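## Task

Every foam block sits above a lot number marked on the shelf edge beneath it. Bring each foam block whose lot number shows up at least twice anywhere in the storeroom onto the desk, resting fully on it with nothing overhanging an edge. All other foam blocks must stay on the shelves they started on. The robot must not topple or finish leaning, or the task fails.

## Robot and tools

ROBOT. A TidyBot++: a wheeled base 0.54 m long, 0.50 m wide and 0.38 m tall on four driven casters, carrying one Kinova-style arm with seven joints and a two-finger Robotiq gripper. The shoulder is 0.12 m ahead of the base centre and 0.68 m off the floor. Segments: upper arm 0.42 m, forearm 0.31 m, wrist-to-hand-point 0.31 m. Cameras: base_camera (fixed on the base, facing forward) and wrist_camera (looking along the hand). At the start the arm is folded, hand pointing down, sticking out up to 0.08 m in front of the base. Loose objects may occasionally get nudged by the scene itself.

FRAMES. Base frame: origin on the floor below the base centre, x ahead, y to the left, z up, metres. hand_pose and target use it; the hand point is midway between the finger pads, its z axis runs out along the fingers, the fingers close along its y axis. Odometry frame = the base frame as it was when the scene began; base_odometry (x, y, heading in rad, left positive, -3.142 to 3.142) counts wheel turns only, so slip and drift of a few cm show up. base_tilt is in degrees, positive when leaning forward or right.

move. One action per call, plus optional cameras and blocking.
- base: an object with any of translate_m (forward +, -2 to 2 m), strafe_m (left +, -2 to 2 m), rotate_rad (counter-clockwise from above +, -6.3 to 6.3 rad). All are offsets from where the base stands when the command begins, measured along its axes then.
- joints: absolute angles in rad by name. joint_1_rad (any angle; whole arm about vertical; positive turns clockwise from above, opposite to heading), joint_2_rad (shoulder, -2.249 to 2.249, 0 = upper arm vertical, positive leans forward), joint_3_rad (any angle), joint_4_rad (elbow, -2.579 to 2.579; with joint_3 at 3.14, negative bends forward), joint_5_rad (any angle), joint_6_rad (wrist, -2.099 to 2.099; negative bends hand forward with joint_3 at 3.14, joint_5 at 0), joint_7_rad (any angle; hand down, positive is counter-clockwise from above; at 1.57 fingers open left/right). Unbounded joints go the short way, so send steps below half a turn. gripper_pos: 0 open to 1 closed; pad gap roughly 85 x (1 - gripper_pos) mm.
- target: an absolute hand pose, one list of seven numbers [x, y, z, qw, qx, qy, qz], metres in the base frame. Alongside it, joints may hold only gripper_pos.
- speeds: caps for this action only: translate_m and strafe_m 0.05 to 0.5 m/s, rotate_rad 0.1 to 1.57 rad/s. When translating and strafing together, give one speed key only.
- cameras: list of base_camera, wrist_camera or all; [] for none; omitted means all.
- blocking: true/omitted waits until everything is at rest; false returns in about 0.5 s while motion continues. A new move overrides only the parts it names.
A move without an action just reports state and images. Unknown keys make a call invalid; out-of-range values get it refused, and then the remaining move, wait and finished_scene calls of that reply are skipped.

wait: seconds 0 to 10, optional cameras; nothing new is commanded, returns early if all motion ends. stop: brakes all running motions, optional cameras. zoom_image: camera (base_camera or wrist_camera) and region [x0, y0, x1, y1] in pixels from the top-left, at most 504 by 504, on that camera's latest image. read_manual: section "licences", only licence text. finished_scene: scene = number of the scene being closed; irreversible, the goal must hold without the robot.

RESULTS. "pictures" lists the order of the images. "move" gives done or the worst status. base_status, joint_status, hand_status per motion: moving, done, off_target (rested away from target, maybe still pushing), not_followed (withheld by the self-collision check; see "joint command not followed", "pose unreachable", "cause:"), stopped, contact_stop, time_out, torque_fault, limit_stop_at_motor_heat. A base "done" only means wheels turned; a blocked base can say done while short. hand_pose is the measured hand pose, hand_target where the joint targets would put it. joint_positions, motor_effort (percent of max, bracket = peak in the last action), Motor temperatures (one per arm joint), on_its_own (unrequested actions), ARM HIT, MOTOR HOT, OVER-TEMPERATURE FAULT. An unrequested stop (contact_stop, time_out, torque fault) cancels the later calls in that reply.

PRACTICE. With target, expect the hand within about 3 cm; correct by adding (desired - measured) to the last target's x, y, z. To hold still after a target, resend hand_target, not hand_pose. Poses low, close and pointing forward in front of the base go badly and can hit the base. Unreachable poses wander up to 10 s and end in time_out. A hand pointing down reaches about 0.94 m high at most, only near the base. Grasped loads make the arm sag; never command a joint to its current reading while holding something. When a held object touches a surface, hand_pose stops descending though commands go lower. Closed fingertips reach about 20 mm beyond the hand point; fingers closed at 1 squeeze hard.

AVOID. The arm ignores obstacles and keeps pushing into desks or shelves; don't drive or turn the base while the arm is snagged above roughly 0.6 m, don't swing a stretched arm sideways, don't unfold far over furniture right in front: the robot can tip. Backing away or retracting the arm rights it. Hard hits trip torque faults (10 s arm freeze). Long loaded or stretched holds overheat motors (warning at 60, fault at 75 C). Don't drop objects, release them while moving, slam, squeeze something still resting on a surface, or twist/pull hard with the gripper.

Each tool is called after ">>>" by a JSON object that holds its "api" and its "payload".

## Session

>>> {"api": "move", "payload": {"joints": {"joint_6_rad":-2.0,"joint_4_rad":-1.9,"joint_2_rad":-0.5}}}

Scene clock: 2.30 s.
Motor temperatures (°C): [38 35 31 37 40 37 42]
move: done
base_odometry: x=+0.000 y=+0.000 heading=+0.000
base_tilt: forward=-0.3 right=+0.6
base_status: not commanded
joint_positions: joint_1_rad=-0.038 joint_2_rad=-0.484 joint_3_rad=+3.113 joint_4_rad=-1.917 joint_5_rad=-0.004 joint_6_rad=-1.945 joint_7_rad=+1.592 gripper_pos=+0.000
joint_status: all done
motor_effort: joint_1_rad=+0(1) joint_2_rad=+2(3) joint_3_rad=+1(1) joint_4_rad=+15(17) joint_5_rad=+1(1) joint_6_rad=-1(2) joint_7_rad=+0(1)
hand_pose: x=+0.1613 y=+0.0069 z=+0.7946 quat_wxyz=(+0.007, +0.992, +0.042, -0.118) (m; base frame)
hand_target: x=+0.1469 y=+0.0061 z=+0.8033 quat_wxyz=(+0.007, +0.991, +0.042, -0.129) (m; base frame)
hand_status: not commanded
pictures: base_camera, wrist_camera
Images, in order (width x height): base_camera 644x364, wrist_camera 644x476.

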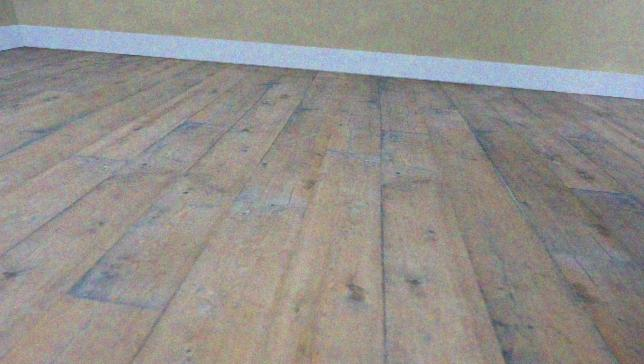

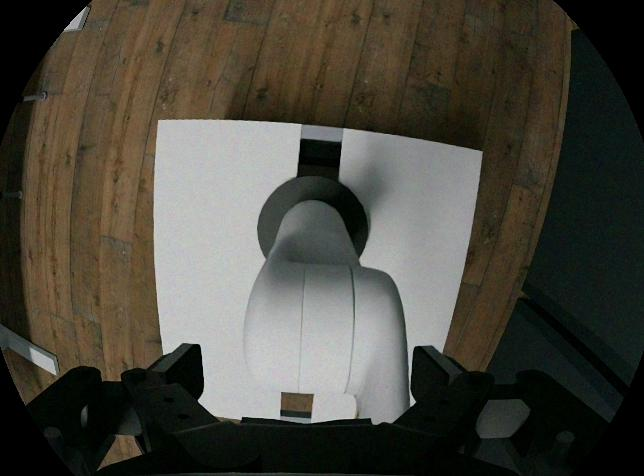

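>>> {"api": "move", "payload": {"joints": {"joint_6_rad":-0.2,"joint_4_rad":-2.4,"joint_2_rad":-0.9}}}

>>> {"api": "move", "payload": {"joints": {"joint_1_rad":1.57}}}

>>> {"api": "move", "payload": {"joints": {"joint_1_rad":3.1}}}

>>> {"api": "move", "payload": {"joints": {"joint_1_rad":4.7}}}

Scene clock: 5.33 s.
Motor temperatures (°C): [38 35 31 37 40 37 42]
move: done
base_odometry: x=+0.000 y=+0.000 heading=+0.000
base_tilt: forward=-0.3 right=+0.6
base_status: not commanded
joint_positions: joint_1_rad=-0.038 joint_2_rad=-0.884 joint_3_rad=+3.113 joint_4_rad=-2.368 joint_5_rad=-0.004 joint_6_rad=-0.259 joint_7_rad=+1.592 gripper_pos=+0.000
joint_status: all done
motor_effort: joint_1_rad=+0(1) joint_2_rad=+6(8) joint_3_rad=+1(1) joint_4_rad=+23(24) joint_5_rad=+1(1) joint_6_rad=+9(9) joint_7_rad=+0(1)
hand_pose: x=+0.4125 y=+0.0237 z=+0.9218 quat_wxyz=(-0.005, +0.765, +0.036, +0.643) (m; base frame)
hand_target: x=+0.4107 y=+0.0235 z=+0.9251 quat_wxyz=(-0.005, +0.751, +0.035, +0.660) (m; base frame)
hand_status: not commanded
pictures: base_camera, wrist_camera
Images, in order (width x height): base_camera 644x364, wrist_camera 644x476.

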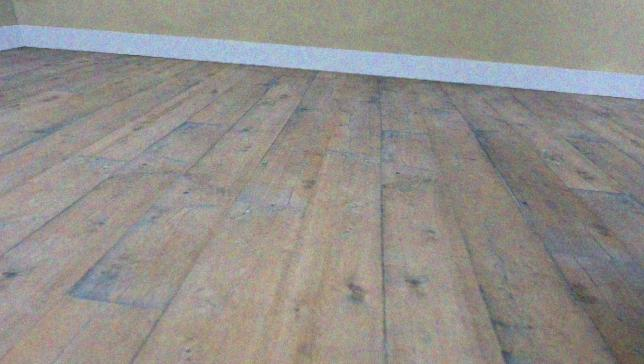

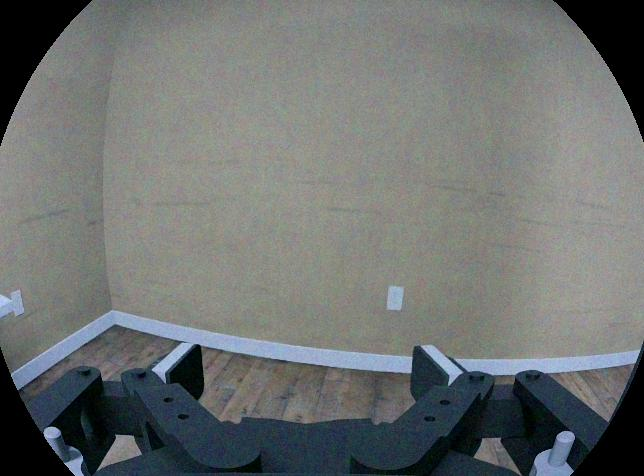

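Scene clock: 8.17 s.
Motor temperatures (°C): [38 35 31 37 40 37 42]
move: done
base_odometry: x=+0.000 y=+0.000 heading=+0.000
base_tilt: forward=-0.3 right=+0.6
base_status: not commanded
joint_positions: joint_1_rad=+1.552 joint_2_rad=-0.884 joint_3_rad=+3.113 joint_4_rad=-2.369 joint_5_rad=-0.004 joint_6_rad=-0.256 joint_7_rad=+1.592 gripper_pos=+0.000
joint_status: all done
motor_effort: joint_1_rad=-1(2) joint_2_rad=+7(7) joint_3_rad=+1(2) joint_4_rad=+22(23) joint_5_rad=+1(1) joint_6_rad=+10(10) joint_7_rad=+0(1)
hand_pose: x=+0.1371 y=-0.2941 z=+0.9227 quat_wxyz=(+0.457, +0.560, -0.520, +0.455) (m; base frame)
hand_target: x=+0.1316 y=-0.2923 z=+0.9251 quat_wxyz=(+0.472, +0.546, -0.516, +0.461) (m; base frame)
hand_status: not commanded
pictures: base_camera, wrist_camera
Images, in order (width x height): base_camera 644x364, wrist_camera 644x476.

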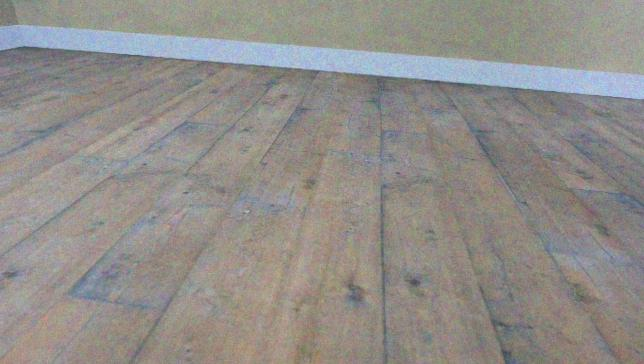

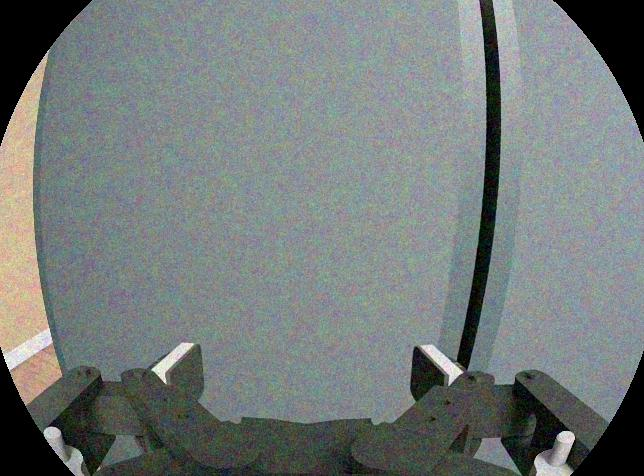

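Scene clock: 10.93 s.
Motor temperatures (°C): [38 35 31 37 40 38 42]
move: done
base_odometry: x=+0.000 y=+0.000 heading=+0.000
base_tilt: forward=-0.3 right=+0.6
base_status: not commanded
joint_positions: joint_1_rad=+3.082 joint_2_rad=-0.884 joint_3_rad=+3.113 joint_4_rad=-2.369 joint_5_rad=-0.004 joint_6_rad=-0.255 joint_7_rad=+1.592 gripper_pos=+0.000
joint_status: all done
motor_effort: joint_1_rad=+0(2) joint_2_rad=+7(7) joint_3_rad=+1(2) joint_4_rad=+22(23) joint_5_rad=+1(1) joint_6_rad=+8(9) joint_7_rad=+0(1)
hand_pose: x=-0.1741 y=-0.0301 z=+0.9228 quat_wxyz=(+0.645, +0.044, -0.763, +0.012) (m; base frame)
hand_target: x=-0.1726 y=-0.0245 z=+0.9251 quat_wxyz=(+0.660, +0.036, -0.750, +0.006) (m; base frame)
hand_status: not commanded
pictures: base_camera, wrist_camera
Images, in order (width x height): base_camera 644x364, wrist_camera 644x476.

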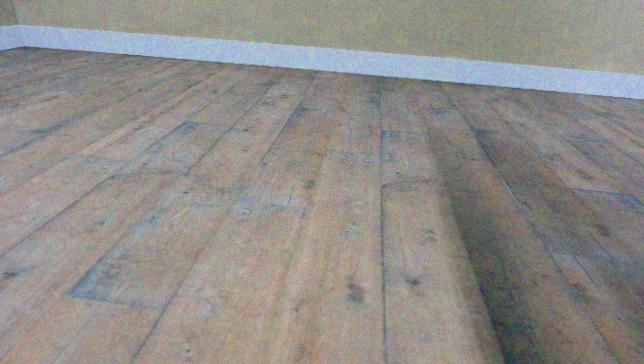

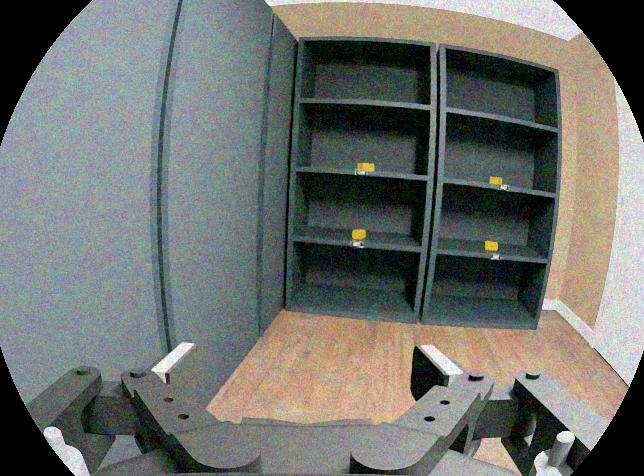

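Scene clock: 13.73 s.
Motor temperatures (°C): [38 35 31 37 40 38 42]
move: done
base_odometry: x=+0.000 y=+0.000 heading=+0.000
base_tilt: forward=-0.4 right=+0.6
base_status: not commanded
joint_positions: joint_1_rad=+4.682 joint_2_rad=-0.884 joint_3_rad=+3.113 joint_4_rad=-2.369 joint_5_rad=-0.004 joint_6_rad=-0.255 joint_7_rad=+1.592 gripper_pos=+0.000
joint_status: all done
motor_effort: joint_1_rad=+0(2) joint_2_rad=+7(8) joint_3_rad=+1(2) joint_4_rad=+23(23) joint_5_rad=+1(1) joint_6_rad=+9(9) joint_7_rad=+0(1)
hand_pose: x=+0.0975 y=+0.2939 z=+0.9228 quat_wxyz=(+0.458, -0.517, -0.563, -0.454) (m; base frame)
hand_target: x=+0.1030 y=+0.2922 z=+0.9251 quat_wxyz=(+0.464, -0.513, -0.549, -0.469) (m; base frame)
hand_status: not commanded
pictures: base_camera, wrist_camera
Images, in order (width x height): base_camera 644x364, wrist_camera 644x476.

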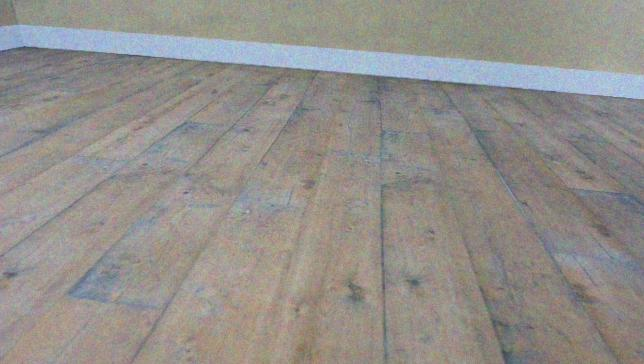

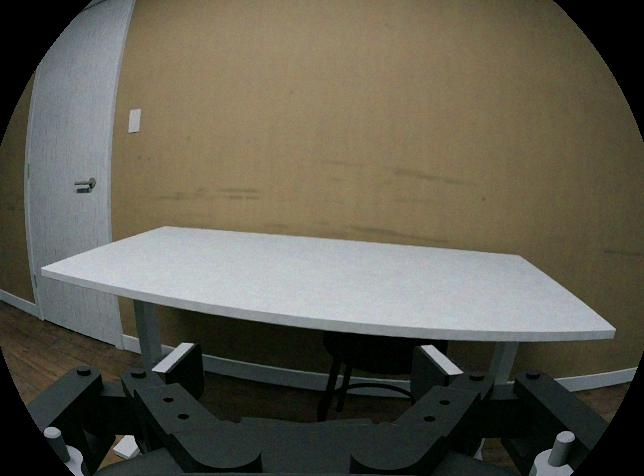

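>>> {"api": "move", "payload": {"base": {"translate_m":1.2}, "joints": {"joint_1_rad":1.9}}}

Scene clock: 17.70 s.
Motor temperatures (°C): [38 35 31 37 40 38 42]
move: done
base_odometry: x=+1.200 y=+0.000 heading=+0.001
base_tilt: forward=-0.3 right=+0.6
base_status: done
joint_positions: joint_1_rad=+1.919 joint_2_rad=-0.886 joint_3_rad=+3.113 joint_4_rad=-2.369 joint_5_rad=-0.004 joint_6_rad=-0.255 joint_7_rad=+1.592 gripper_pos=+0.000
joint_status: all done
motor_effort: joint_1_rad=+0(3) joint_2_rad=+6(8) joint_3_rad=+1(3) joint_4_rad=+22(23) joint_5_rad=+1(1) joint_6_rad=+9(9) joint_7_rad=+0(1)
hand_pose: x=+0.0304 y=-0.2804 z=+0.9236 quat_wxyz=(+0.533, +0.455, -0.613, +0.364) (m; base frame)
hand_target: x=+0.0362 y=-0.2806 z=+0.9251 quat_wxyz=(+0.541, +0.454, -0.599, +0.378) (m; base frame)
hand_status: not commanded
pictures: base_camera, wrist_camera
Images, in order (width x height): base_camera 644x364, wrist_camera 644x476.

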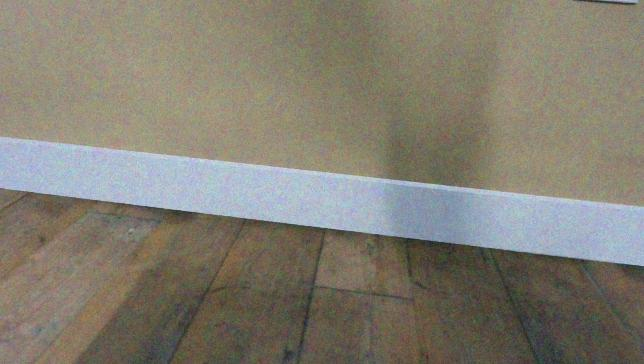

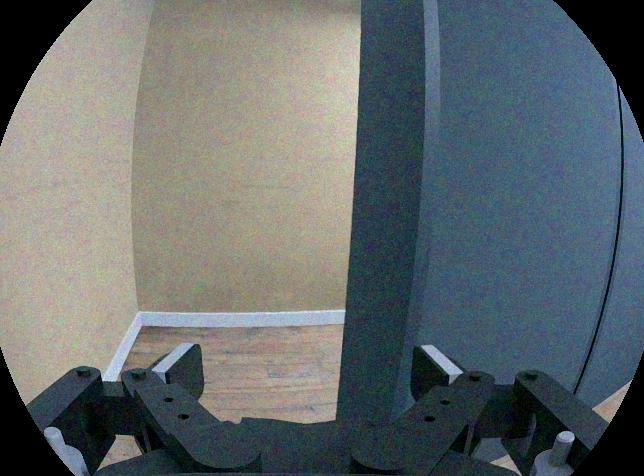

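>>> {"api": "move", "payload": {"base": {"translate_m":0.25}}}

>>> {"api": "move", "payload": {"base": {"strafe_m":-0.85}, "cameras": ["wrist_camera"]}}

>>> {"api": "move", "payload": {"joints": {"joint_1_rad":2.7}, "cameras": ["wrist_camera"]}}

Scene clock: 19.83 s.
Motor temperatures (°C): [38 35 31 37 40 38 42]
move: done
base_odometry: x=+1.450 y=+0.000 heading=+0.002
base_tilt: forward=-0.3 right=+0.6
base_status: done
joint_positions: joint_1_rad=+1.917 joint_2_rad=-0.887 joint_3_rad=+3.113 joint_4_rad=-2.369 joint_5_rad=-0.004 joint_6_rad=-0.255 joint_7_rad=+1.592 gripper_pos=+0.000
joint_status: not commanded
motor_effort: joint_1_rad=-1(1) joint_2_rad=+7(8) joint_3_rad=+1(3) joint_4_rad=+22(23) joint_5_rad=+1(1) joint_6_rad=+8(9) joint_7_rad=+0(1)
hand_pose: x=+0.0310 y=-0.2805 z=+0.9237 quat_wxyz=(+0.533, +0.456, -0.612, +0.365) (m; base frame)
hand_target: x=+0.0362 y=-0.2806 z=+0.9251 quat_wxyz=(+0.541, +0.454, -0.599, +0.378) (m; base frame)
hand_status: not commanded
pictures: base_camera, wrist_camera
Images, in order (width x height): base_camera 644x364, wrist_camera 644x476.

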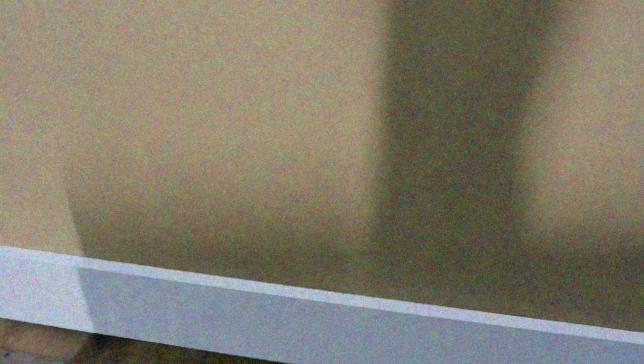

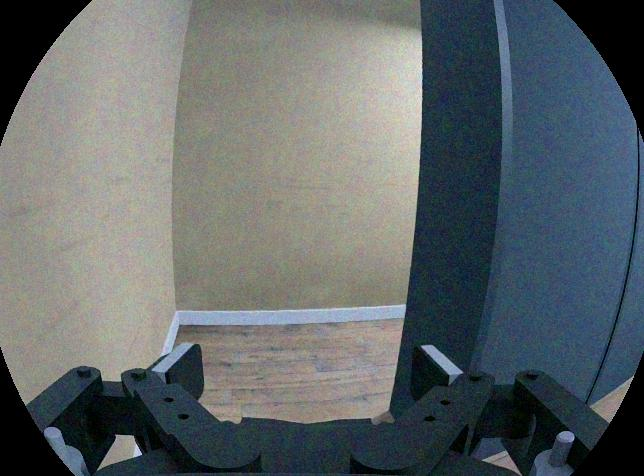

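Scene clock: 22.90 s.
Motor temperatures (°C): [38 35 31 37 40 38 42]
move: done
base_odometry: x=+1.452 y=-0.850 heading=+0.003
base_tilt: forward=-0.3 right=+0.6
base_status: done
joint_positions: joint_1_rad=+1.917 joint_2_rad=-0.889 joint_3_rad=+3.113 joint_4_rad=-2.369 joint_5_rad=-0.004 joint_6_rad=-0.254 joint_7_rad=+1.592 gripper_pos=+0.000
joint_status: not commanded
motor_effort: joint_1_rad=-1(1) joint_2_rad=+7(8) joint_3_rad=+1(2) joint_4_rad=+22(24) joint_5_rad=+1(1) joint_6_rad=+9(9) joint_7_rad=+0(1)
hand_pose: x=+0.0313 y=-0.2800 z=+0.9245 quat_wxyz=(+0.534, +0.455, -0.612, +0.366) (m; base frame)
hand_target: x=+0.0362 y=-0.2806 z=+0.9251 quat_wxyz=(+0.541, +0.454, -0.599, +0.378) (m; base frame)
hand_status: not commanded
pictures: wrist_camera
Images, in order (width x height): wrist_camera 644x476.

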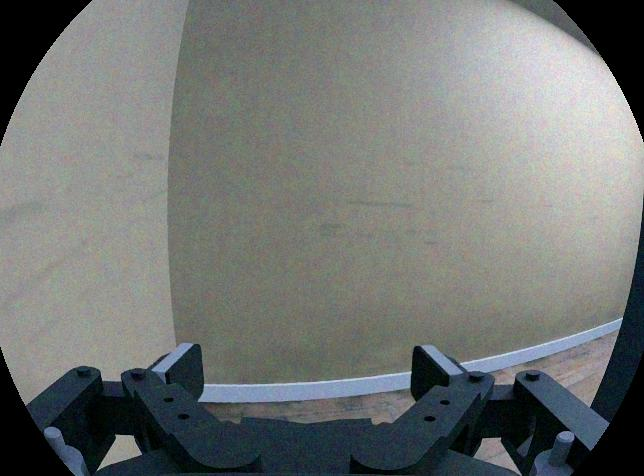

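Scene clock: 37.90 s.
Motor temperatures (°C): [39 35 31 37 40 38 42]
move: off_target
base_odometry: x=+1.452 y=-0.849 heading=+0.003
base_tilt: forward=-0.5 right=+0.5
base_status: not commanded
joint_positions: joint_1_rad=+2.388 joint_2_rad=-0.882 joint_3_rad=+3.104 joint_4_rad=-2.369 joint_5_rad=-0.004 joint_6_rad=-0.252 joint_7_rad=+1.592 gripper_pos=+0.000
joint_status: joint_1_rad off_target (ended at +2.388, target +2.700)
motor_effort: joint_1_rad=+61(64) joint_2_rad=+2(9) joint_3_rad=+4(6) joint_4_rad=+20(23) joint_5_rad=+1(1) joint_6_rad=+8(10) joint_7_rad=+0(1)
hand_pose: x=-0.0853 y=-0.2131 z=+0.9226 quat_wxyz=(+0.603, +0.304, -0.701, +0.229) (m; base frame)
hand_target: x=-0.1400 y=-0.1361 z=+0.9251 quat_wxyz=(+0.646, +0.185, -0.728, +0.137) (m; base frame)
hand_status: not commanded
pictures: wrist_camera
Images, in order (width x height): wrist_camera 644x476.

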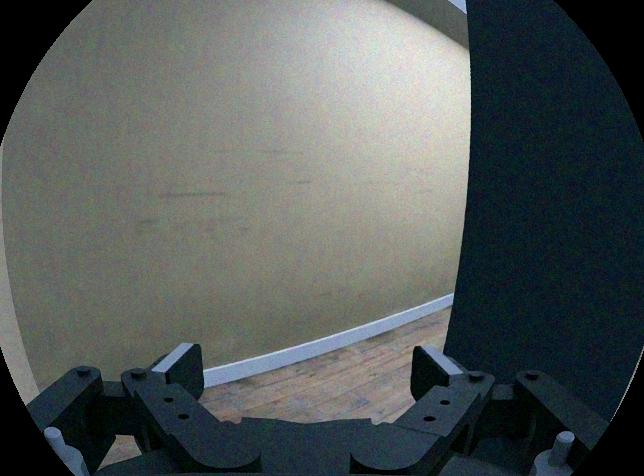

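>>> {"api": "move", "payload": {"joints": {"joint_1_rad":2.1}, "cameras": []}}

>>> {"api": "move", "payload": {"base": {"strafe_m":-0.45}, "joints": {"joint_1_rad":2.3}, "cameras": ["wrist_camera"]}}

Scene clock: 40.03 s.
Motor temperatures (°C): [39 35 31 37 40 38 42]
move: done
base_odometry: x=+1.452 y=-0.850 heading=+0.002
base_tilt: forward=-0.3 right=+0.6
base_status: not commanded
joint_positions: joint_1_rad=+2.120 joint_2_rad=-0.887 joint_3_rad=+3.104 joint_4_rad=-2.370 joint_5_rad=-0.004 joint_6_rad=-0.252 joint_7_rad=+1.592 gripper_pos=+0.000
joint_status: all done
motor_effort: joint_1_rad=-1(58) joint_2_rad=+7(8) joint_3_rad=+1(5) joint_4_rad=+23(23) joint_5_rad=+1(1) joint_6_rad=+9(9) joint_7_rad=+0(1)
hand_pose: x=-0.0209 y=-0.2587 z=+0.9233 quat_wxyz=(+0.568, +0.395, -0.653, +0.309) (m; base frame)
hand_target: x=-0.0179 y=-0.2586 z=+0.9251 quat_wxyz=(+0.576, +0.392, -0.641, +0.322) (m; base frame)
hand_status: not commanded
pictures: none
No camera images: "cameras" was empty.

Scene clock: 42.27 s.
Motor temperatures (°C): [39 35 31 37 40 38 42]
move: off_target
base_odometry: x=+1.453 y=-1.299 heading=+0.003
base_tilt: forward=-0.4 right=+0.6
base_status: done
joint_positions: joint_1_rad=+2.146 joint_2_rad=-0.886 joint_3_rad=+3.105 joint_4_rad=-2.370 joint_5_rad=-0.004 joint_6_rad=-0.252 joint_7_rad=+1.592 gripper_pos=+0.000
joint_status: joint_1_rad off_target (ended at +2.146, target +2.300)
motor_effort: joint_1_rad=+29(32) joint_2_rad=+4(9) joint_3_rad=+3(3) joint_4_rad=+22(23) joint_5_rad=+1(1) joint_6_rad=+9(9) joint_7_rad=+0(1)
hand_pose: x=-0.0279 y=-0.2549 z=+0.9233 quat_wxyz=(+0.572, +0.386, -0.658, +0.301) (m; base frame)
hand_target: x=-0.0666 y=-0.2263 z=+0.9251 quat_wxyz=(+0.605, +0.326, -0.677, +0.263) (m; base frame)
hand_status: not commanded
pictures: wrist_camera
Images, in order (width x height): wrist_camera 644x476.

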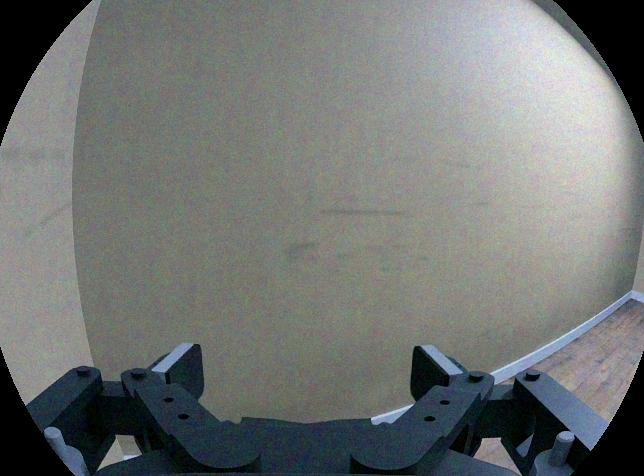

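>>> {"api": "move", "payload": {"joints": {"joint_1_rad":2.0}, "cameras": []}}

>>> {"api": "move", "payload": {"base": {"strafe_m":-0.25}, "cameras": []}}

>>> {"api": "move", "payload": {"base": {"translate_m":-0.4}, "cameras": []}}

>>> {"api": "move", "payload": {"joints": {"joint_1_rad":3.3}, "cameras": ["wrist_camera"]}}

Scene clock: 44.13 s.
Motor temperatures (°C): [39 35 31 37 40 38 42]
move: done
base_odometry: x=+1.453 y=-1.300 heading=+0.002
base_tilt: forward=-0.3 right=+0.6
base_status: not commanded
joint_positions: joint_1_rad=+2.020 joint_2_rad=-0.894 joint_3_rad=+3.105 joint_4_rad=-2.371 joint_5_rad=-0.004 joint_6_rad=-0.252 joint_7_rad=+1.592 gripper_pos=+0.000
joint_status: all done
motor_effort: joint_1_rad=-1(29) joint_2_rad=+7(7) joint_3_rad=+1(3) joint_4_rad=+22(23) joint_5_rad=+1(1) joint_6_rad=+9(9) joint_7_rad=+0(1)
hand_pose: x=+0.0063 y=-0.2697 z=+0.9256 quat_wxyz=(+0.554, +0.425, -0.630, +0.338) (m; base frame)
hand_target: x=+0.0086 y=-0.2710 z=+0.9251 quat_wxyz=(+0.559, +0.423, -0.621, +0.350) (m; base frame)
hand_status: not commanded
pictures: none
No camera images: "cameras" was empty.

Scene clock: 47.63 s.
Motor temperatures (°C): [39 35 31 37 40 38 42]
move: time_out
base_odometry: x=+1.454 y=-1.547 heading=+0.000
base_tilt: forward=-0.4 right=+0.6
base_status: strafe_m time_out (by the wheels' count: -0.248 of -0.250)
joint_positions: joint_1_rad=+2.017 joint_2_rad=-0.892 joint_3_rad=+3.105 joint_4_rad=-2.371 joint_5_rad=-0.004 joint_6_rad=-0.251 joint_7_rad=+1.592 gripper_pos=+0.000
joint_status: not commanded
motor_effort: joint_1_rad=-1(1) joint_2_rad=+7(11) joint_3_rad=+1(3) joint_4_rad=+22(23) joint_5_rad=+1(1) joint_6_rad=+9(10) joint_7_rad=+0(1)
hand_pose: x=+0.0066 y=-0.2705 z=+0.9248 quat_wxyz=(+0.553, +0.427, -0.631, +0.339) (m; base frame)
hand_target: x=+0.0086 y=-0.2710 z=+0.9251 quat_wxyz=(+0.559, +0.423, -0.621, +0.350) (m; base frame)
hand_status: not commanded
pictures: none
No camera images: "cameras" was empty.

not run: a stop that you did not command came earlier in this reply.

not run: a stop that you did not command came earlier in this reply.

>>> {"api": "move", "payload": {"base": {"translate_m":-0.15,"strafe_m":0.03}, "cameras": ["wrist_camera"]}}

>>> {"api": "move", "payload": {"joints": {"joint_1_rad":2.7}, "cameras": ["wrist_camera"]}}

Scene clock: 49.30 s.
Motor temperatures (°C): [39 35 31 37 40 38 42]
move: done
base_odometry: x=+1.303 y=-1.517 heading=+0.000
base_tilt: forward=-0.4 right=+0.6
base_status: done
joint_positions: joint_1_rad=+2.015 joint_2_rad=-0.892 joint_3_rad=+3.108 joint_4_rad=-2.371 joint_5_rad=-0.004 joint_6_rad=-0.251 joint_7_rad=+1.592 gripper_pos=+0.000
joint_status: not commanded
motor_effort: joint_1_rad=-1(1) joint_2_rad=+7(8) joint_3_rad=+1(3) joint_4_rad=+23(23) joint_5_rad=+1(1) joint_6_rad=+9(10) joint_7_rad=+0(1)
hand_pose: x=+0.0063 y=-0.2704 z=+0.9249 quat_wxyz=(+0.553, +0.426, -0.631, +0.339) (m; base frame)
hand_target: x=+0.0086 y=-0.2710 z=+0.9251 quat_wxyz=(+0.559, +0.423, -0.621, +0.350) (m; base frame)
hand_status: not commanded
pictures: wrist_camera
Images, in order (width x height): wrist_camera 644x476.

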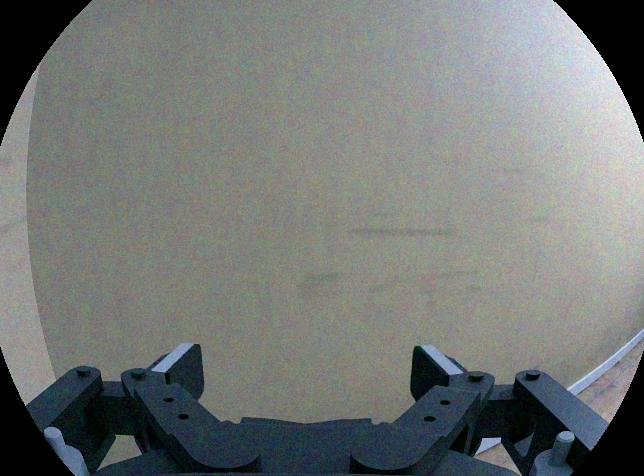

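Scene clock: 51.73 s.
Motor temperatures (°C): [39 35 31 37 40 38 42]
move: off_target
base_odometry: x=+1.303 y=-1.517 heading=+0.000
base_tilt: forward=-0.4 right=+0.6
base_status: not commanded
joint_positions: joint_1_rad=+2.640 joint_2_rad=-0.886 joint_3_rad=+3.108 joint_4_rad=-2.371 joint_5_rad=-0.004 joint_6_rad=-0.251 joint_7_rad=+1.592 gripper_pos=+0.000
joint_status: joint_1_rad off_target (ended at +2.640, target +2.700)
motor_effort: joint_1_rad=+11(12) joint_2_rad=+4(7) joint_3_rad=+2(3) joint_4_rad=+22(23) joint_5_rad=+1(1) joint_6_rad=+8(9) joint_7_rad=+0(1)
hand_pose: x=-0.1318 y=-0.1538 z=+0.9233 quat_wxyz=(+0.628, +0.212, -0.733, +0.153) (m; base frame)
hand_target: x=-0.1400 y=-0.1361 z=+0.9251 quat_wxyz=(+0.646, +0.185, -0.728, +0.137) (m; base frame)
hand_status: not commanded
pictures: wrist_camera
Images, in order (width x height): wrist_camera 644x476.

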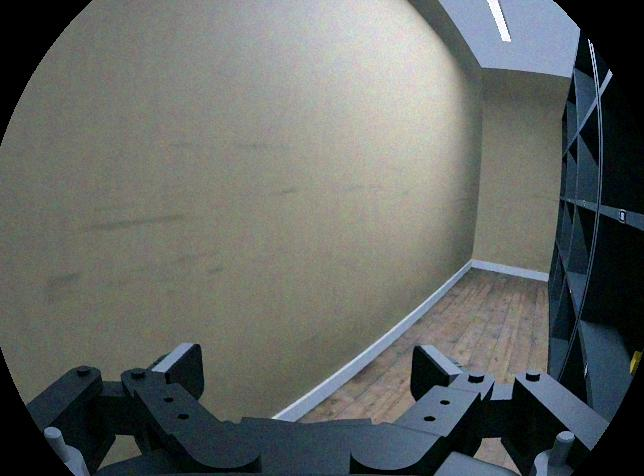

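>>> {"api": "move", "payload": {"joints": {"joint_1_rad":2.6}, "cameras": []}}

>>> {"api": "move", "payload": {"base": {"translate_m":-0.35}, "cameras": []}}

>>> {"api": "move", "payload": {"joints": {"joint_1_rad":3.6}, "cameras": ["wrist_camera"]}}

Scene clock: 53.10 s.
Motor temperatures (°C): [38 35 31 37 40 38 42]
move: done
base_odometry: x=+1.303 y=-1.517 heading=+0.000
base_tilt: forward=-0.4 right=+0.6
base_status: not commanded
joint_positions: joint_1_rad=+2.622 joint_2_rad=-0.892 joint_3_rad=+3.108 joint_4_rad=-2.371 joint_5_rad=-0.004 joint_6_rad=-0.251 joint_7_rad=+1.592 gripper_pos=+0.000
joint_status: all done
motor_effort: joint_1_rad=+0(11) joint_2_rad=+7(7) joint_3_rad=+1(2) joint_4_rad=+22(23) joint_5_rad=+1(1) joint_6_rad=+8(9) joint_7_rad=-1(1)
hand_pose: x=-0.1277 y=-0.1577 z=+0.9250 quat_wxyz=(+0.629, +0.218, -0.729, +0.159) (m; base frame)
hand_target: x=-0.1251 y=-0.1613 z=+0.9251 quat_wxyz=(+0.638, +0.221, -0.718, +0.169) (m; base frame)
hand_status: not commanded
pictures: none
No camera images: "cameras" was empty.

Scene clock: 57.17 s.
Motor temperatures (°C): [38 35 31 37 40 38 42]
move: time_out
base_odometry: x=+1.012 y=-1.517 heading=-0.004
base_tilt: forward=-0.4 right=+0.6
base_status: translate_m time_out (by the wheels' count: -0.291 of -0.350)
joint_positions: joint_1_rad=+2.612 joint_2_rad=-0.893 joint_3_rad=+3.114 joint_4_rad=-2.374 joint_5_rad=-0.004 joint_6_rad=-0.247 joint_7_rad=+1.592 gripper_pos=+0.000
joint_status: not commanded
motor_effort: joint_1_rad=+0(6) joint_2_rad=+7(19) joint_3_rad=+1(6) joint_4_rad=+23(23) joint_5_rad=+1(1) joint_6_rad=+9(10) joint_7_rad=+0(1)
hand_pose: x=-0.1272 y=-0.1583 z=+0.9249 quat_wxyz=(+0.629, +0.219, -0.728, +0.163) (m; base frame)
hand_target: x=-0.1251 y=-0.1613 z=+0.9251 quat_wxyz=(+0.638, +0.221, -0.718, +0.169) (m; base frame)
hand_status: not commanded
pictures: none
No camera images: "cameras" was empty.

not run: a stop that you did not command came earlier in this reply.

>>> {"api": "move", "payload": {"base": {"translate_m":0.04}}}

>>> {"api": "move", "payload": {"joints": {"joint_1_rad":3.1}}}

Scene clock: 58.30 s.
Motor temperatures (°C): [38 35 31 37 40 38 42]
move: done
base_odometry: x=+1.052 y=-1.517 heading=-0.005
base_tilt: forward=-0.3 right=+0.6
base_status: done
joint_positions: joint_1_rad=+2.612 joint_2_rad=-0.896 joint_3_rad=+3.114 joint_4_rad=-2.374 joint_5_rad=-0.004 joint_6_rad=-0.247 joint_7_rad=+1.592 gripper_pos=+0.000
joint_status: not commanded
motor_effort: joint_1_rad=+0(1) joint_2_rad=+6(8) joint_3_rad=+1(2) joint_4_rad=+22(23) joint_5_rad=+1(1) joint_6_rad=+9(10) joint_7_rad=+0(0)
hand_pose: x=-0.1267 y=-0.1580 z=+0.9257 quat_wxyz=(+0.630, +0.219, -0.727, +0.163) (m; base frame)
hand_target: x=-0.1251 y=-0.1613 z=+0.9251 quat_wxyz=(+0.638, +0.221, -0.718, +0.169) (m; base frame)
hand_status: not commanded
pictures: base_camera, wrist_camera
Images, in order (width x height): base_camera 644x364, wrist_camera 644x476.

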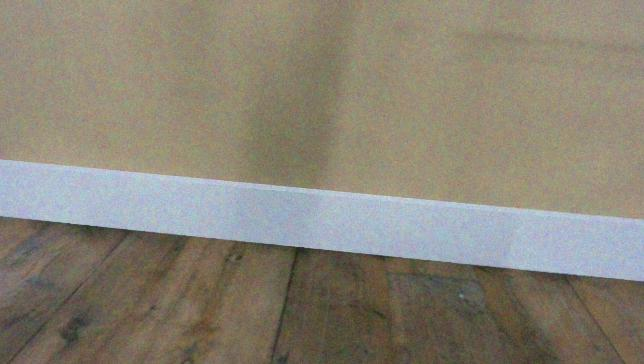

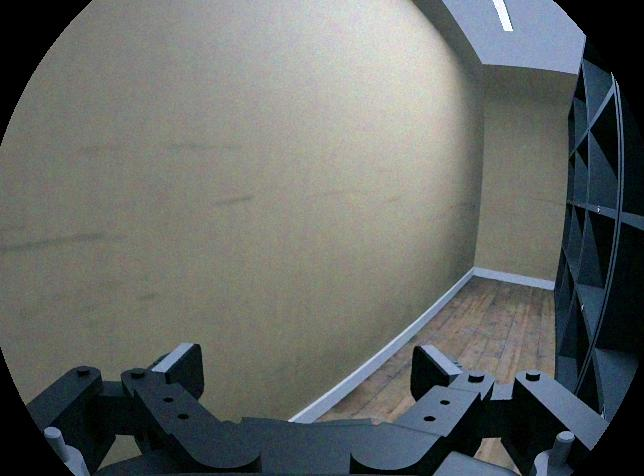

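Scene clock: 60.00 s.
Motor temperatures (°C): [38 35 31 37 40 38 42]
move: done
base_odometry: x=+1.052 y=-1.517 heading=-0.005
base_tilt: forward=-0.3 right=+0.6
base_status: not commanded
joint_positions: joint_1_rad=+3.082 joint_2_rad=-0.896 joint_3_rad=+3.114 joint_4_rad=-2.374 joint_5_rad=-0.004 joint_6_rad=-0.247 joint_7_rad=+1.592 gripper_pos=+0.000
joint_status: all done
motor_effort: joint_1_rad=-1(2) joint_2_rad=+7(7) joint_3_rad=+1(2) joint_4_rad=+23(24) joint_5_rad=+1(1) joint_6_rad=+9(9) joint_7_rad=+0(1)
hand_pose: x=-0.1716 y=-0.0295 z=+0.9257 quat_wxyz=(+0.650, +0.043, -0.758, +0.012) (m; base frame)
hand_target: x=-0.1726 y=-0.0245 z=+0.9251 quat_wxyz=(+0.660, +0.036, -0.750, +0.006) (m; base frame)
hand_status: not commanded
pictures: base_camera, wrist_camera
Images, in order (width x height): base_camera 644x364, wrist_camera 644x476.

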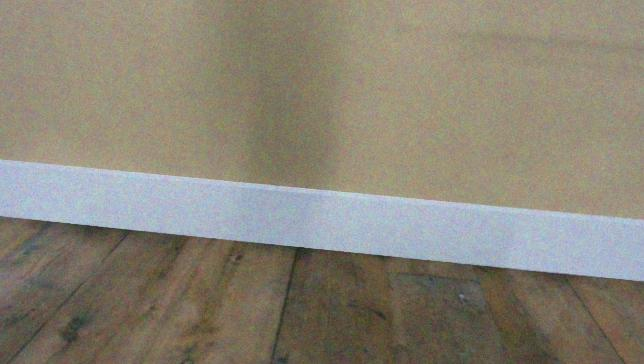

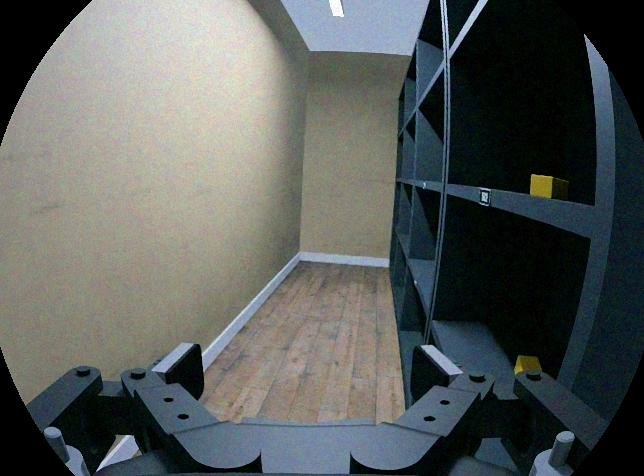

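>>> {"api": "move", "payload": {"base": {"strafe_m":-0.26}, "cameras": []}}

>>> {"api": "move", "payload": {"base": {"translate_m":-0.45}, "cameras": ["wrist_camera"]}}

>>> {"api": "move", "payload": {"joints": {"joint_1_rad":1.57}, "cameras": ["wrist_camera"]}}

>>> {"api": "move", "payload": {"joints": {"joint_1_rad":0.0}, "base": {"rotate_rad":1.575}, "cameras": ["wrist_camera"]}}

Scene clock: 62.53 s.
Motor temperatures (°C): [38 35 31 37 40 38 42]
move: done
base_odometry: x=+1.051 y=-1.777 heading=-0.005
base_tilt: forward=-0.3 right=+0.6
base_status: done
joint_positions: joint_1_rad=+3.085 joint_2_rad=-0.896 joint_3_rad=+3.113 joint_4_rad=-2.374 joint_5_rad=-0.004 joint_6_rad=-0.247 joint_7_rad=+1.592 gripper_pos=+0.000
joint_status: not commanded
motor_effort: joint_1_rad=+0(1) joint_2_rad=+6(8) joint_3_rad=+1(3) joint_4_rad=+22(23) joint_5_rad=+1(1) joint_6_rad=+9(9) joint_7_rad=+0(1)
hand_pose: x=-0.1716 y=-0.0288 z=+0.9256 quat_wxyz=(+0.650, +0.042, -0.758, +0.011) (m; base frame)
hand_target: x=-0.1726 y=-0.0245 z=+0.9251 quat_wxyz=(+0.660, +0.036, -0.750, +0.006) (m; base frame)
hand_status: not commanded
pictures: none
No camera images: "cameras" was empty.

Scene clock: 64.80 s.
Motor temperatures (°C): [38 35 31 37 40 38 42]
move: done
base_odometry: x=+0.601 y=-1.775 heading=-0.005
base_tilt: forward=-0.4 right=+0.6
base_status: done
joint_positions: joint_1_rad=+3.085 joint_2_rad=-0.895 joint_3_rad=+3.113 joint_4_rad=-2.374 joint_5_rad=-0.004 joint_6_rad=-0.247 joint_7_rad=+1.592 gripper_pos=+0.000
joint_status: not commanded
motor_effort: joint_1_rad=+0(1) joint_2_rad=+7(10) joint_3_rad=+1(2) joint_4_rad=+22(23) joint_5_rad=+1(1) joint_6_rad=+9(9) joint_7_rad=+0(1)
hand_pose: x=-0.1719 y=-0.0288 z=+0.9253 quat_wxyz=(+0.650, +0.042, -0.759, +0.011) (m; base frame)
hand_target: x=-0.1726 y=-0.0245 z=+0.9251 quat_wxyz=(+0.660, +0.036, -0.750, +0.006) (m; base frame)
hand_status: not commanded
pictures: wrist_camera
Images, in order (width x height): wrist_camera 644x476.

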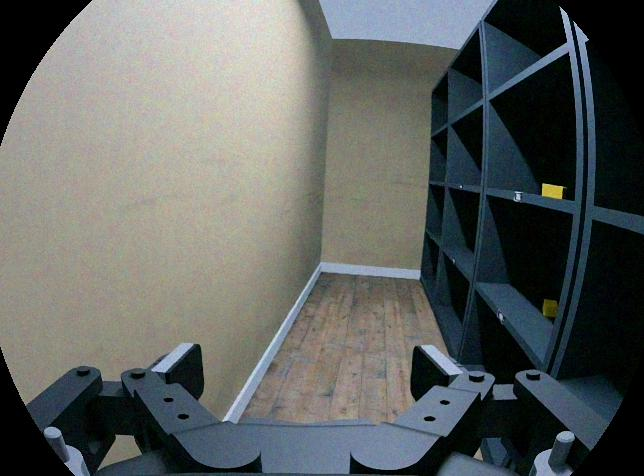

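Scene clock: 67.57 s.
Motor temperatures (°C): [38 35 31 37 40 38 42]
move: done
base_odometry: x=+0.601 y=-1.775 heading=-0.005
base_tilt: forward=-0.4 right=+0.6
base_status: not commanded
joint_positions: joint_1_rad=+1.588 joint_2_rad=-0.895 joint_3_rad=+3.113 joint_4_rad=-2.374 joint_5_rad=-0.004 joint_6_rad=-0.247 joint_7_rad=+1.592 gripper_pos=+0.000
joint_status: all done
motor_effort: joint_1_rad=+0(2) joint_2_rad=+7(8) joint_3_rad=+1(2) joint_4_rad=+23(23) joint_5_rad=+1(1) joint_6_rad=+9(9) joint_7_rad=+0(1)
hand_pose: x=+0.1260 y=-0.2922 z=+0.9253 quat_wxyz=(+0.469, +0.547, -0.527, +0.450) (m; base frame)
hand_target: x=+0.1316 y=-0.2923 z=+0.9251 quat_wxyz=(+0.472, +0.546, -0.516, +0.461) (m; base frame)
hand_status: not commanded
pictures: wrist_camera
Images, in order (width x height): wrist_camera 644x476.

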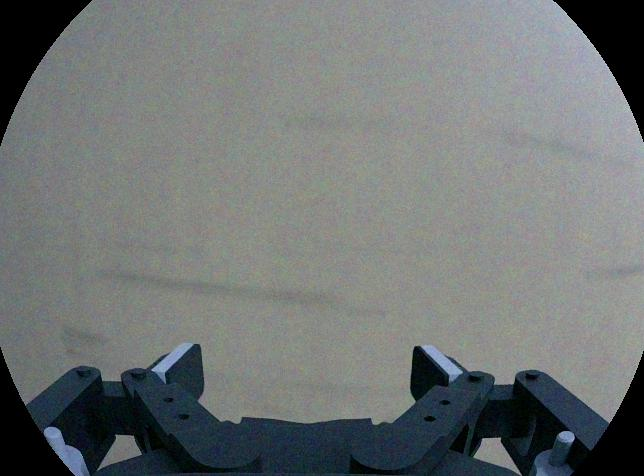

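Scene clock: 70.37 s.
Motor temperatures (°C): [38 35 31 37 40 38 42]
move: done
base_odometry: x=+0.601 y=-1.775 heading=+1.570
base_tilt: forward=-0.4 right=+0.6
base_status: done
joint_positions: joint_1_rad=+0.018 joint_2_rad=-0.895 joint_3_rad=+3.113 joint_4_rad=-2.374 joint_5_rad=-0.004 joint_6_rad=-0.247 joint_7_rad=+1.592 gripper_pos=+0.000
joint_status: all done
motor_effort: joint_1_rad=+0(3) joint_2_rad=+6(8) joint_3_rad=+1(2) joint_4_rad=+22(23) joint_5_rad=+1(1) joint_6_rad=+9(9) joint_7_rad=+0(1)
hand_pose: x=+0.4112 y=+0.0068 z=+0.9253 quat_wxyz=(+0.014, +0.760, +0.014, +0.650) (m; base frame)
hand_target: x=+0.4113 y=+0.0124 z=+0.9251 quat_wxyz=(+0.008, +0.751, +0.021, +0.660) (m; base frame)
hand_status: not commanded
pictures: wrist_camera
Images, in order (width x height): wrist_camera 644x476.

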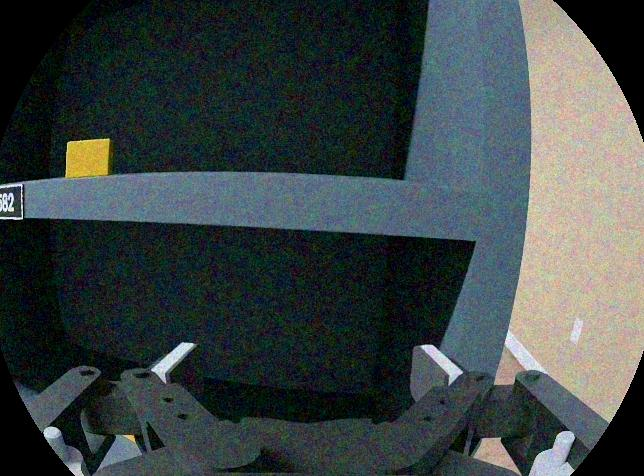

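>>> {"api": "move", "payload": {"base": {"strafe_m":0.4}, "joints": {"joint_6_rad":-0.6}, "cameras": ["wrist_camera"]}}

>>> {"api": "zoom_image", "payload": {"camera": "wrist_camera", "region": [100, 0, 600, 400]}}

>>> {"api": "move", "payload": {"base": {"strafe_m":0.8}, "cameras": ["wrist_camera"]}}

>>> {"api": "zoom_image", "payload": {"camera": "wrist_camera", "region": [100, 0, 600, 400]}}

>>> {"api": "move", "payload": {"base": {"strafe_m":0.8}, "cameras": ["wrist_camera"]}}

>>> {"api": "zoom_image", "payload": {"camera": "wrist_camera", "region": [100, 0, 600, 400]}}

Scene clock: 72.83 s.
Motor temperatures (°C): [38 35 31 37 40 38 42]
move: done
base_odometry: x=+0.201 y=-1.775 heading=+1.570
base_tilt: forward=-0.4 right=+0.6
base_status: done
joint_positions: joint_1_rad=+0.016 joint_2_rad=-0.895 joint_3_rad=+3.113 joint_4_rad=-2.384 joint_5_rad=-0.004 joint_6_rad=-0.575 joint_7_rad=+1.592 gripper_pos=+0.000
joint_status: all done
motor_effort: joint_1_rad=+0(1) joint_2_rad=+8(8) joint_3_rad=+1(3) joint_4_rad=+21(25) joint_5_rad=+1(2) joint_6_rad=+8(10) joint_7_rad=+0(1)
hand_pose: x=+0.3781 y=+0.0056 z=+0.8228 quat_wxyz=(+0.012, +0.858, +0.014, +0.513) (m; base frame)
hand_target: x=+0.3714 y=+0.0095 z=+0.8081 quat_wxyz=(+0.009, +0.867, +0.022, +0.497) (m; base frame)
hand_status: not commanded
pictures: wrist_camera
Images, in order (width x height): wrist_camera 644x476.

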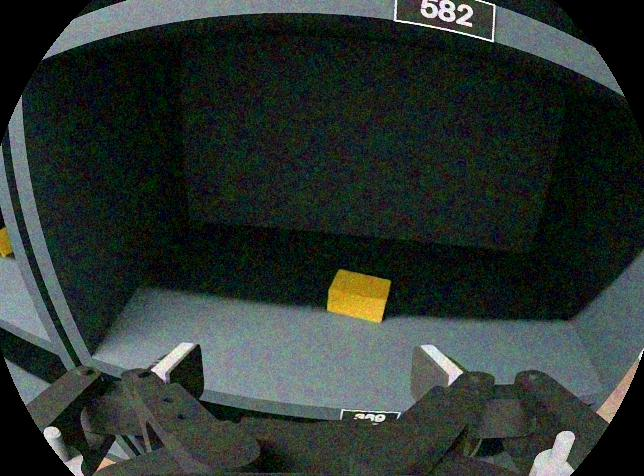

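Scaled by 1.008.

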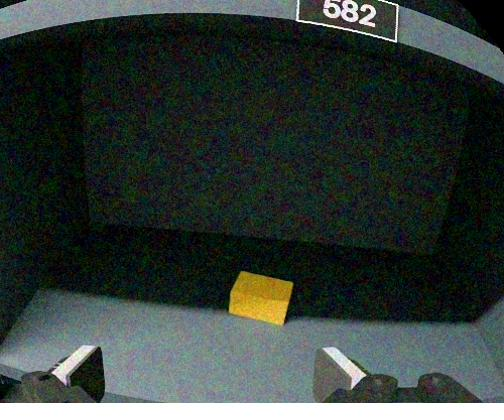

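Scene clock: 75.80 s.
Motor temperatures (°C): [38 35 31 37 40 38 42]
move: done
base_odometry: x=-0.599 y=-1.775 heading=+1.572
base_tilt: forward=-0.4 right=+0.6
base_status: done
joint_positions: joint_1_rad=+0.015 joint_2_rad=-0.895 joint_3_rad=+3.113 joint_4_rad=-2.384 joint_5_rad=-0.004 joint_6_rad=-0.575 joint_7_rad=+1.592 gripper_pos=+0.000
joint_status: not commanded
motor_effort: joint_1_rad=-1(1) joint_2_rad=+7(8) joint_3_rad=+1(2) joint_4_rad=+22(23) joint_5_rad=+1(1) joint_6_rad=+8(9) joint_7_rad=+0(1)
hand_pose: x=+0.3781 y=+0.0058 z=+0.8228 quat_wxyz=(+0.012, +0.858, +0.015, +0.513) (m; base frame)
hand_target: x=+0.3714 y=+0.0095 z=+0.8081 quat_wxyz=(+0.009, +0.867, +0.022, +0.497) (m; base frame)
hand_status: not commanded
pictures: wrist_camera
Images, in order (width x height): wrist_camera 644x476.

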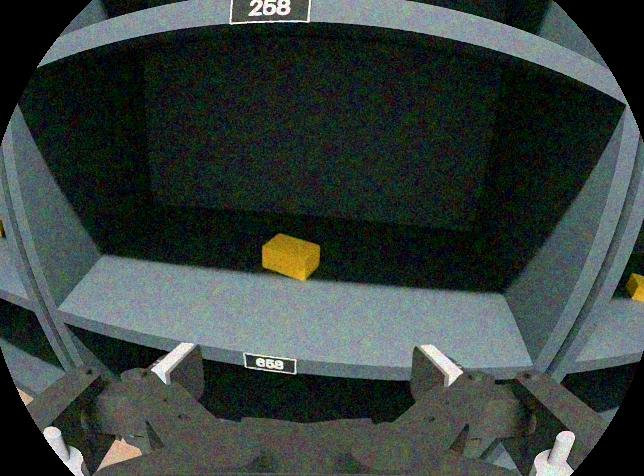

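Scaled by 1.008.

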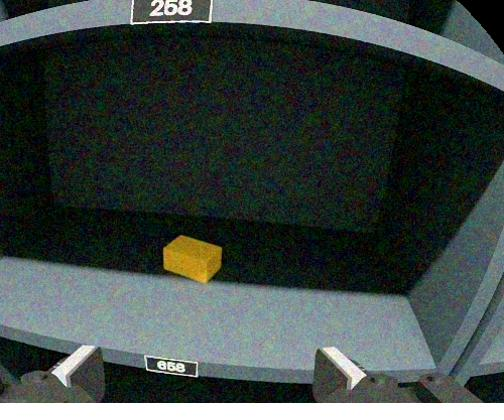

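Scene clock: 78.77 s.
Motor temperatures (°C): [38 35 31 37 40 38 42]
move: done
base_odometry: x=-1.399 y=-1.775 heading=+1.573
base_tilt: forward=-0.4 right=+0.6
base_status: done
joint_positions: joint_1_rad=+0.015 joint_2_rad=-0.895 joint_3_rad=+3.113 joint_4_rad=-2.384 joint_5_rad=-0.004 joint_6_rad=-0.575 joint_7_rad=+1.592 gripper_pos=+0.000
joint_status: not commanded
motor_effort: joint_1_rad=+0(1) joint_2_rad=+8(8) joint_3_rad=+1(2) joint_4_rad=+22(23) joint_5_rad=+1(1) joint_6_rad=+8(8) joint_7_rad=+0(1)
hand_pose: x=+0.3781 y=+0.0060 z=+0.8228 quat_wxyz=(+0.012, +0.858, +0.015, +0.513) (m; base frame)
hand_target: x=+0.3714 y=+0.0095 z=+0.8081 quat_wxyz=(+0.009, +0.867, +0.022, +0.497) (m; base frame)
hand_status: not commanded
pictures: wrist_camera
Images, in order (width x height): wrist_camera 644x476.

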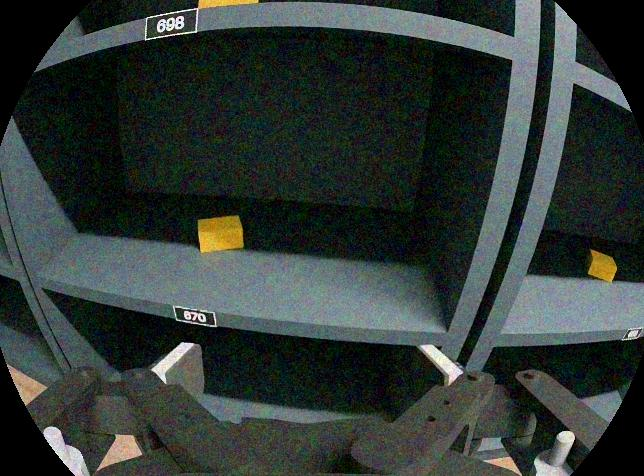

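Scaled by 1.008.

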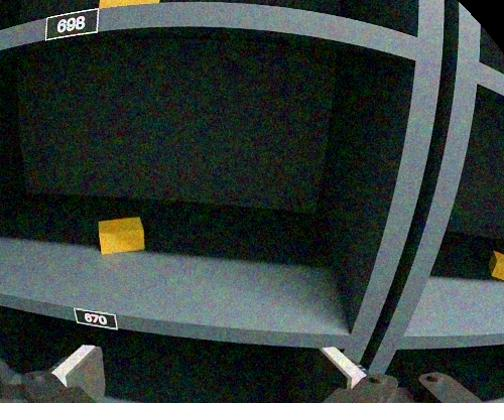

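>>> {"api": "move", "payload": {"base": {"strafe_m":0.6}, "cameras": ["wrist_camera"]}}

>>> {"api": "zoom_image", "payload": {"camera": "wrist_camera", "region": [50, 0, 550, 400]}}

Scene clock: 83.87 s.
Motor temperatures (°C): [38 35 31 37 40 38 42]
move: time_out
base_odometry: x=-1.997 y=-1.776 heading=+1.570
base_tilt: forward=-0.3 right=+0.6
base_status: strafe_m time_out (by the wheels' count: +0.597 of +0.600)
joint_positions: joint_1_rad=+0.014 joint_2_rad=-0.896 joint_3_rad=+3.113 joint_4_rad=-2.384 joint_5_rad=-0.004 joint_6_rad=-0.575 joint_7_rad=+1.592 gripper_pos=+0.000
joint_status: not commanded
motor_effort: joint_1_rad=+0(2) joint_2_rad=+8(10) joint_3_rad=+1(3) joint_4_rad=+22(23) joint_5_rad=+1(1) joint_6_rad=+8(9) joint_7_rad=+0(1)
hand_pose: x=+0.3779 y=+0.0063 z=+0.8230 quat_wxyz=(+0.012, +0.858, +0.016, +0.513) (m; base frame)
hand_target: x=+0.3714 y=+0.0095 z=+0.8081 quat_wxyz=(+0.009, +0.867, +0.022, +0.497) (m; base frame)
hand_status: not commanded
pictures: wrist_camera
Images, in order (width x height): wrist_camera 644x476.

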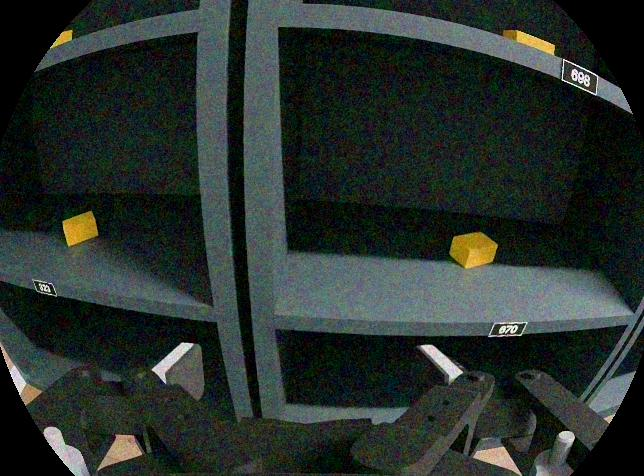

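Scaled by 1.008.

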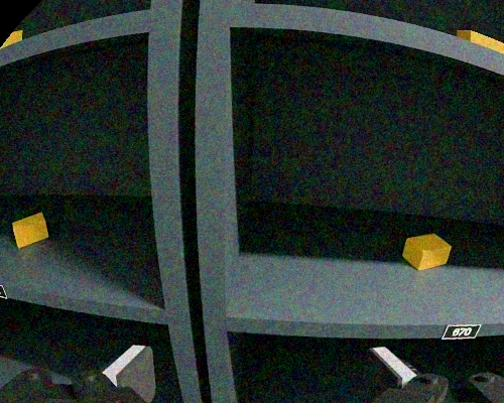

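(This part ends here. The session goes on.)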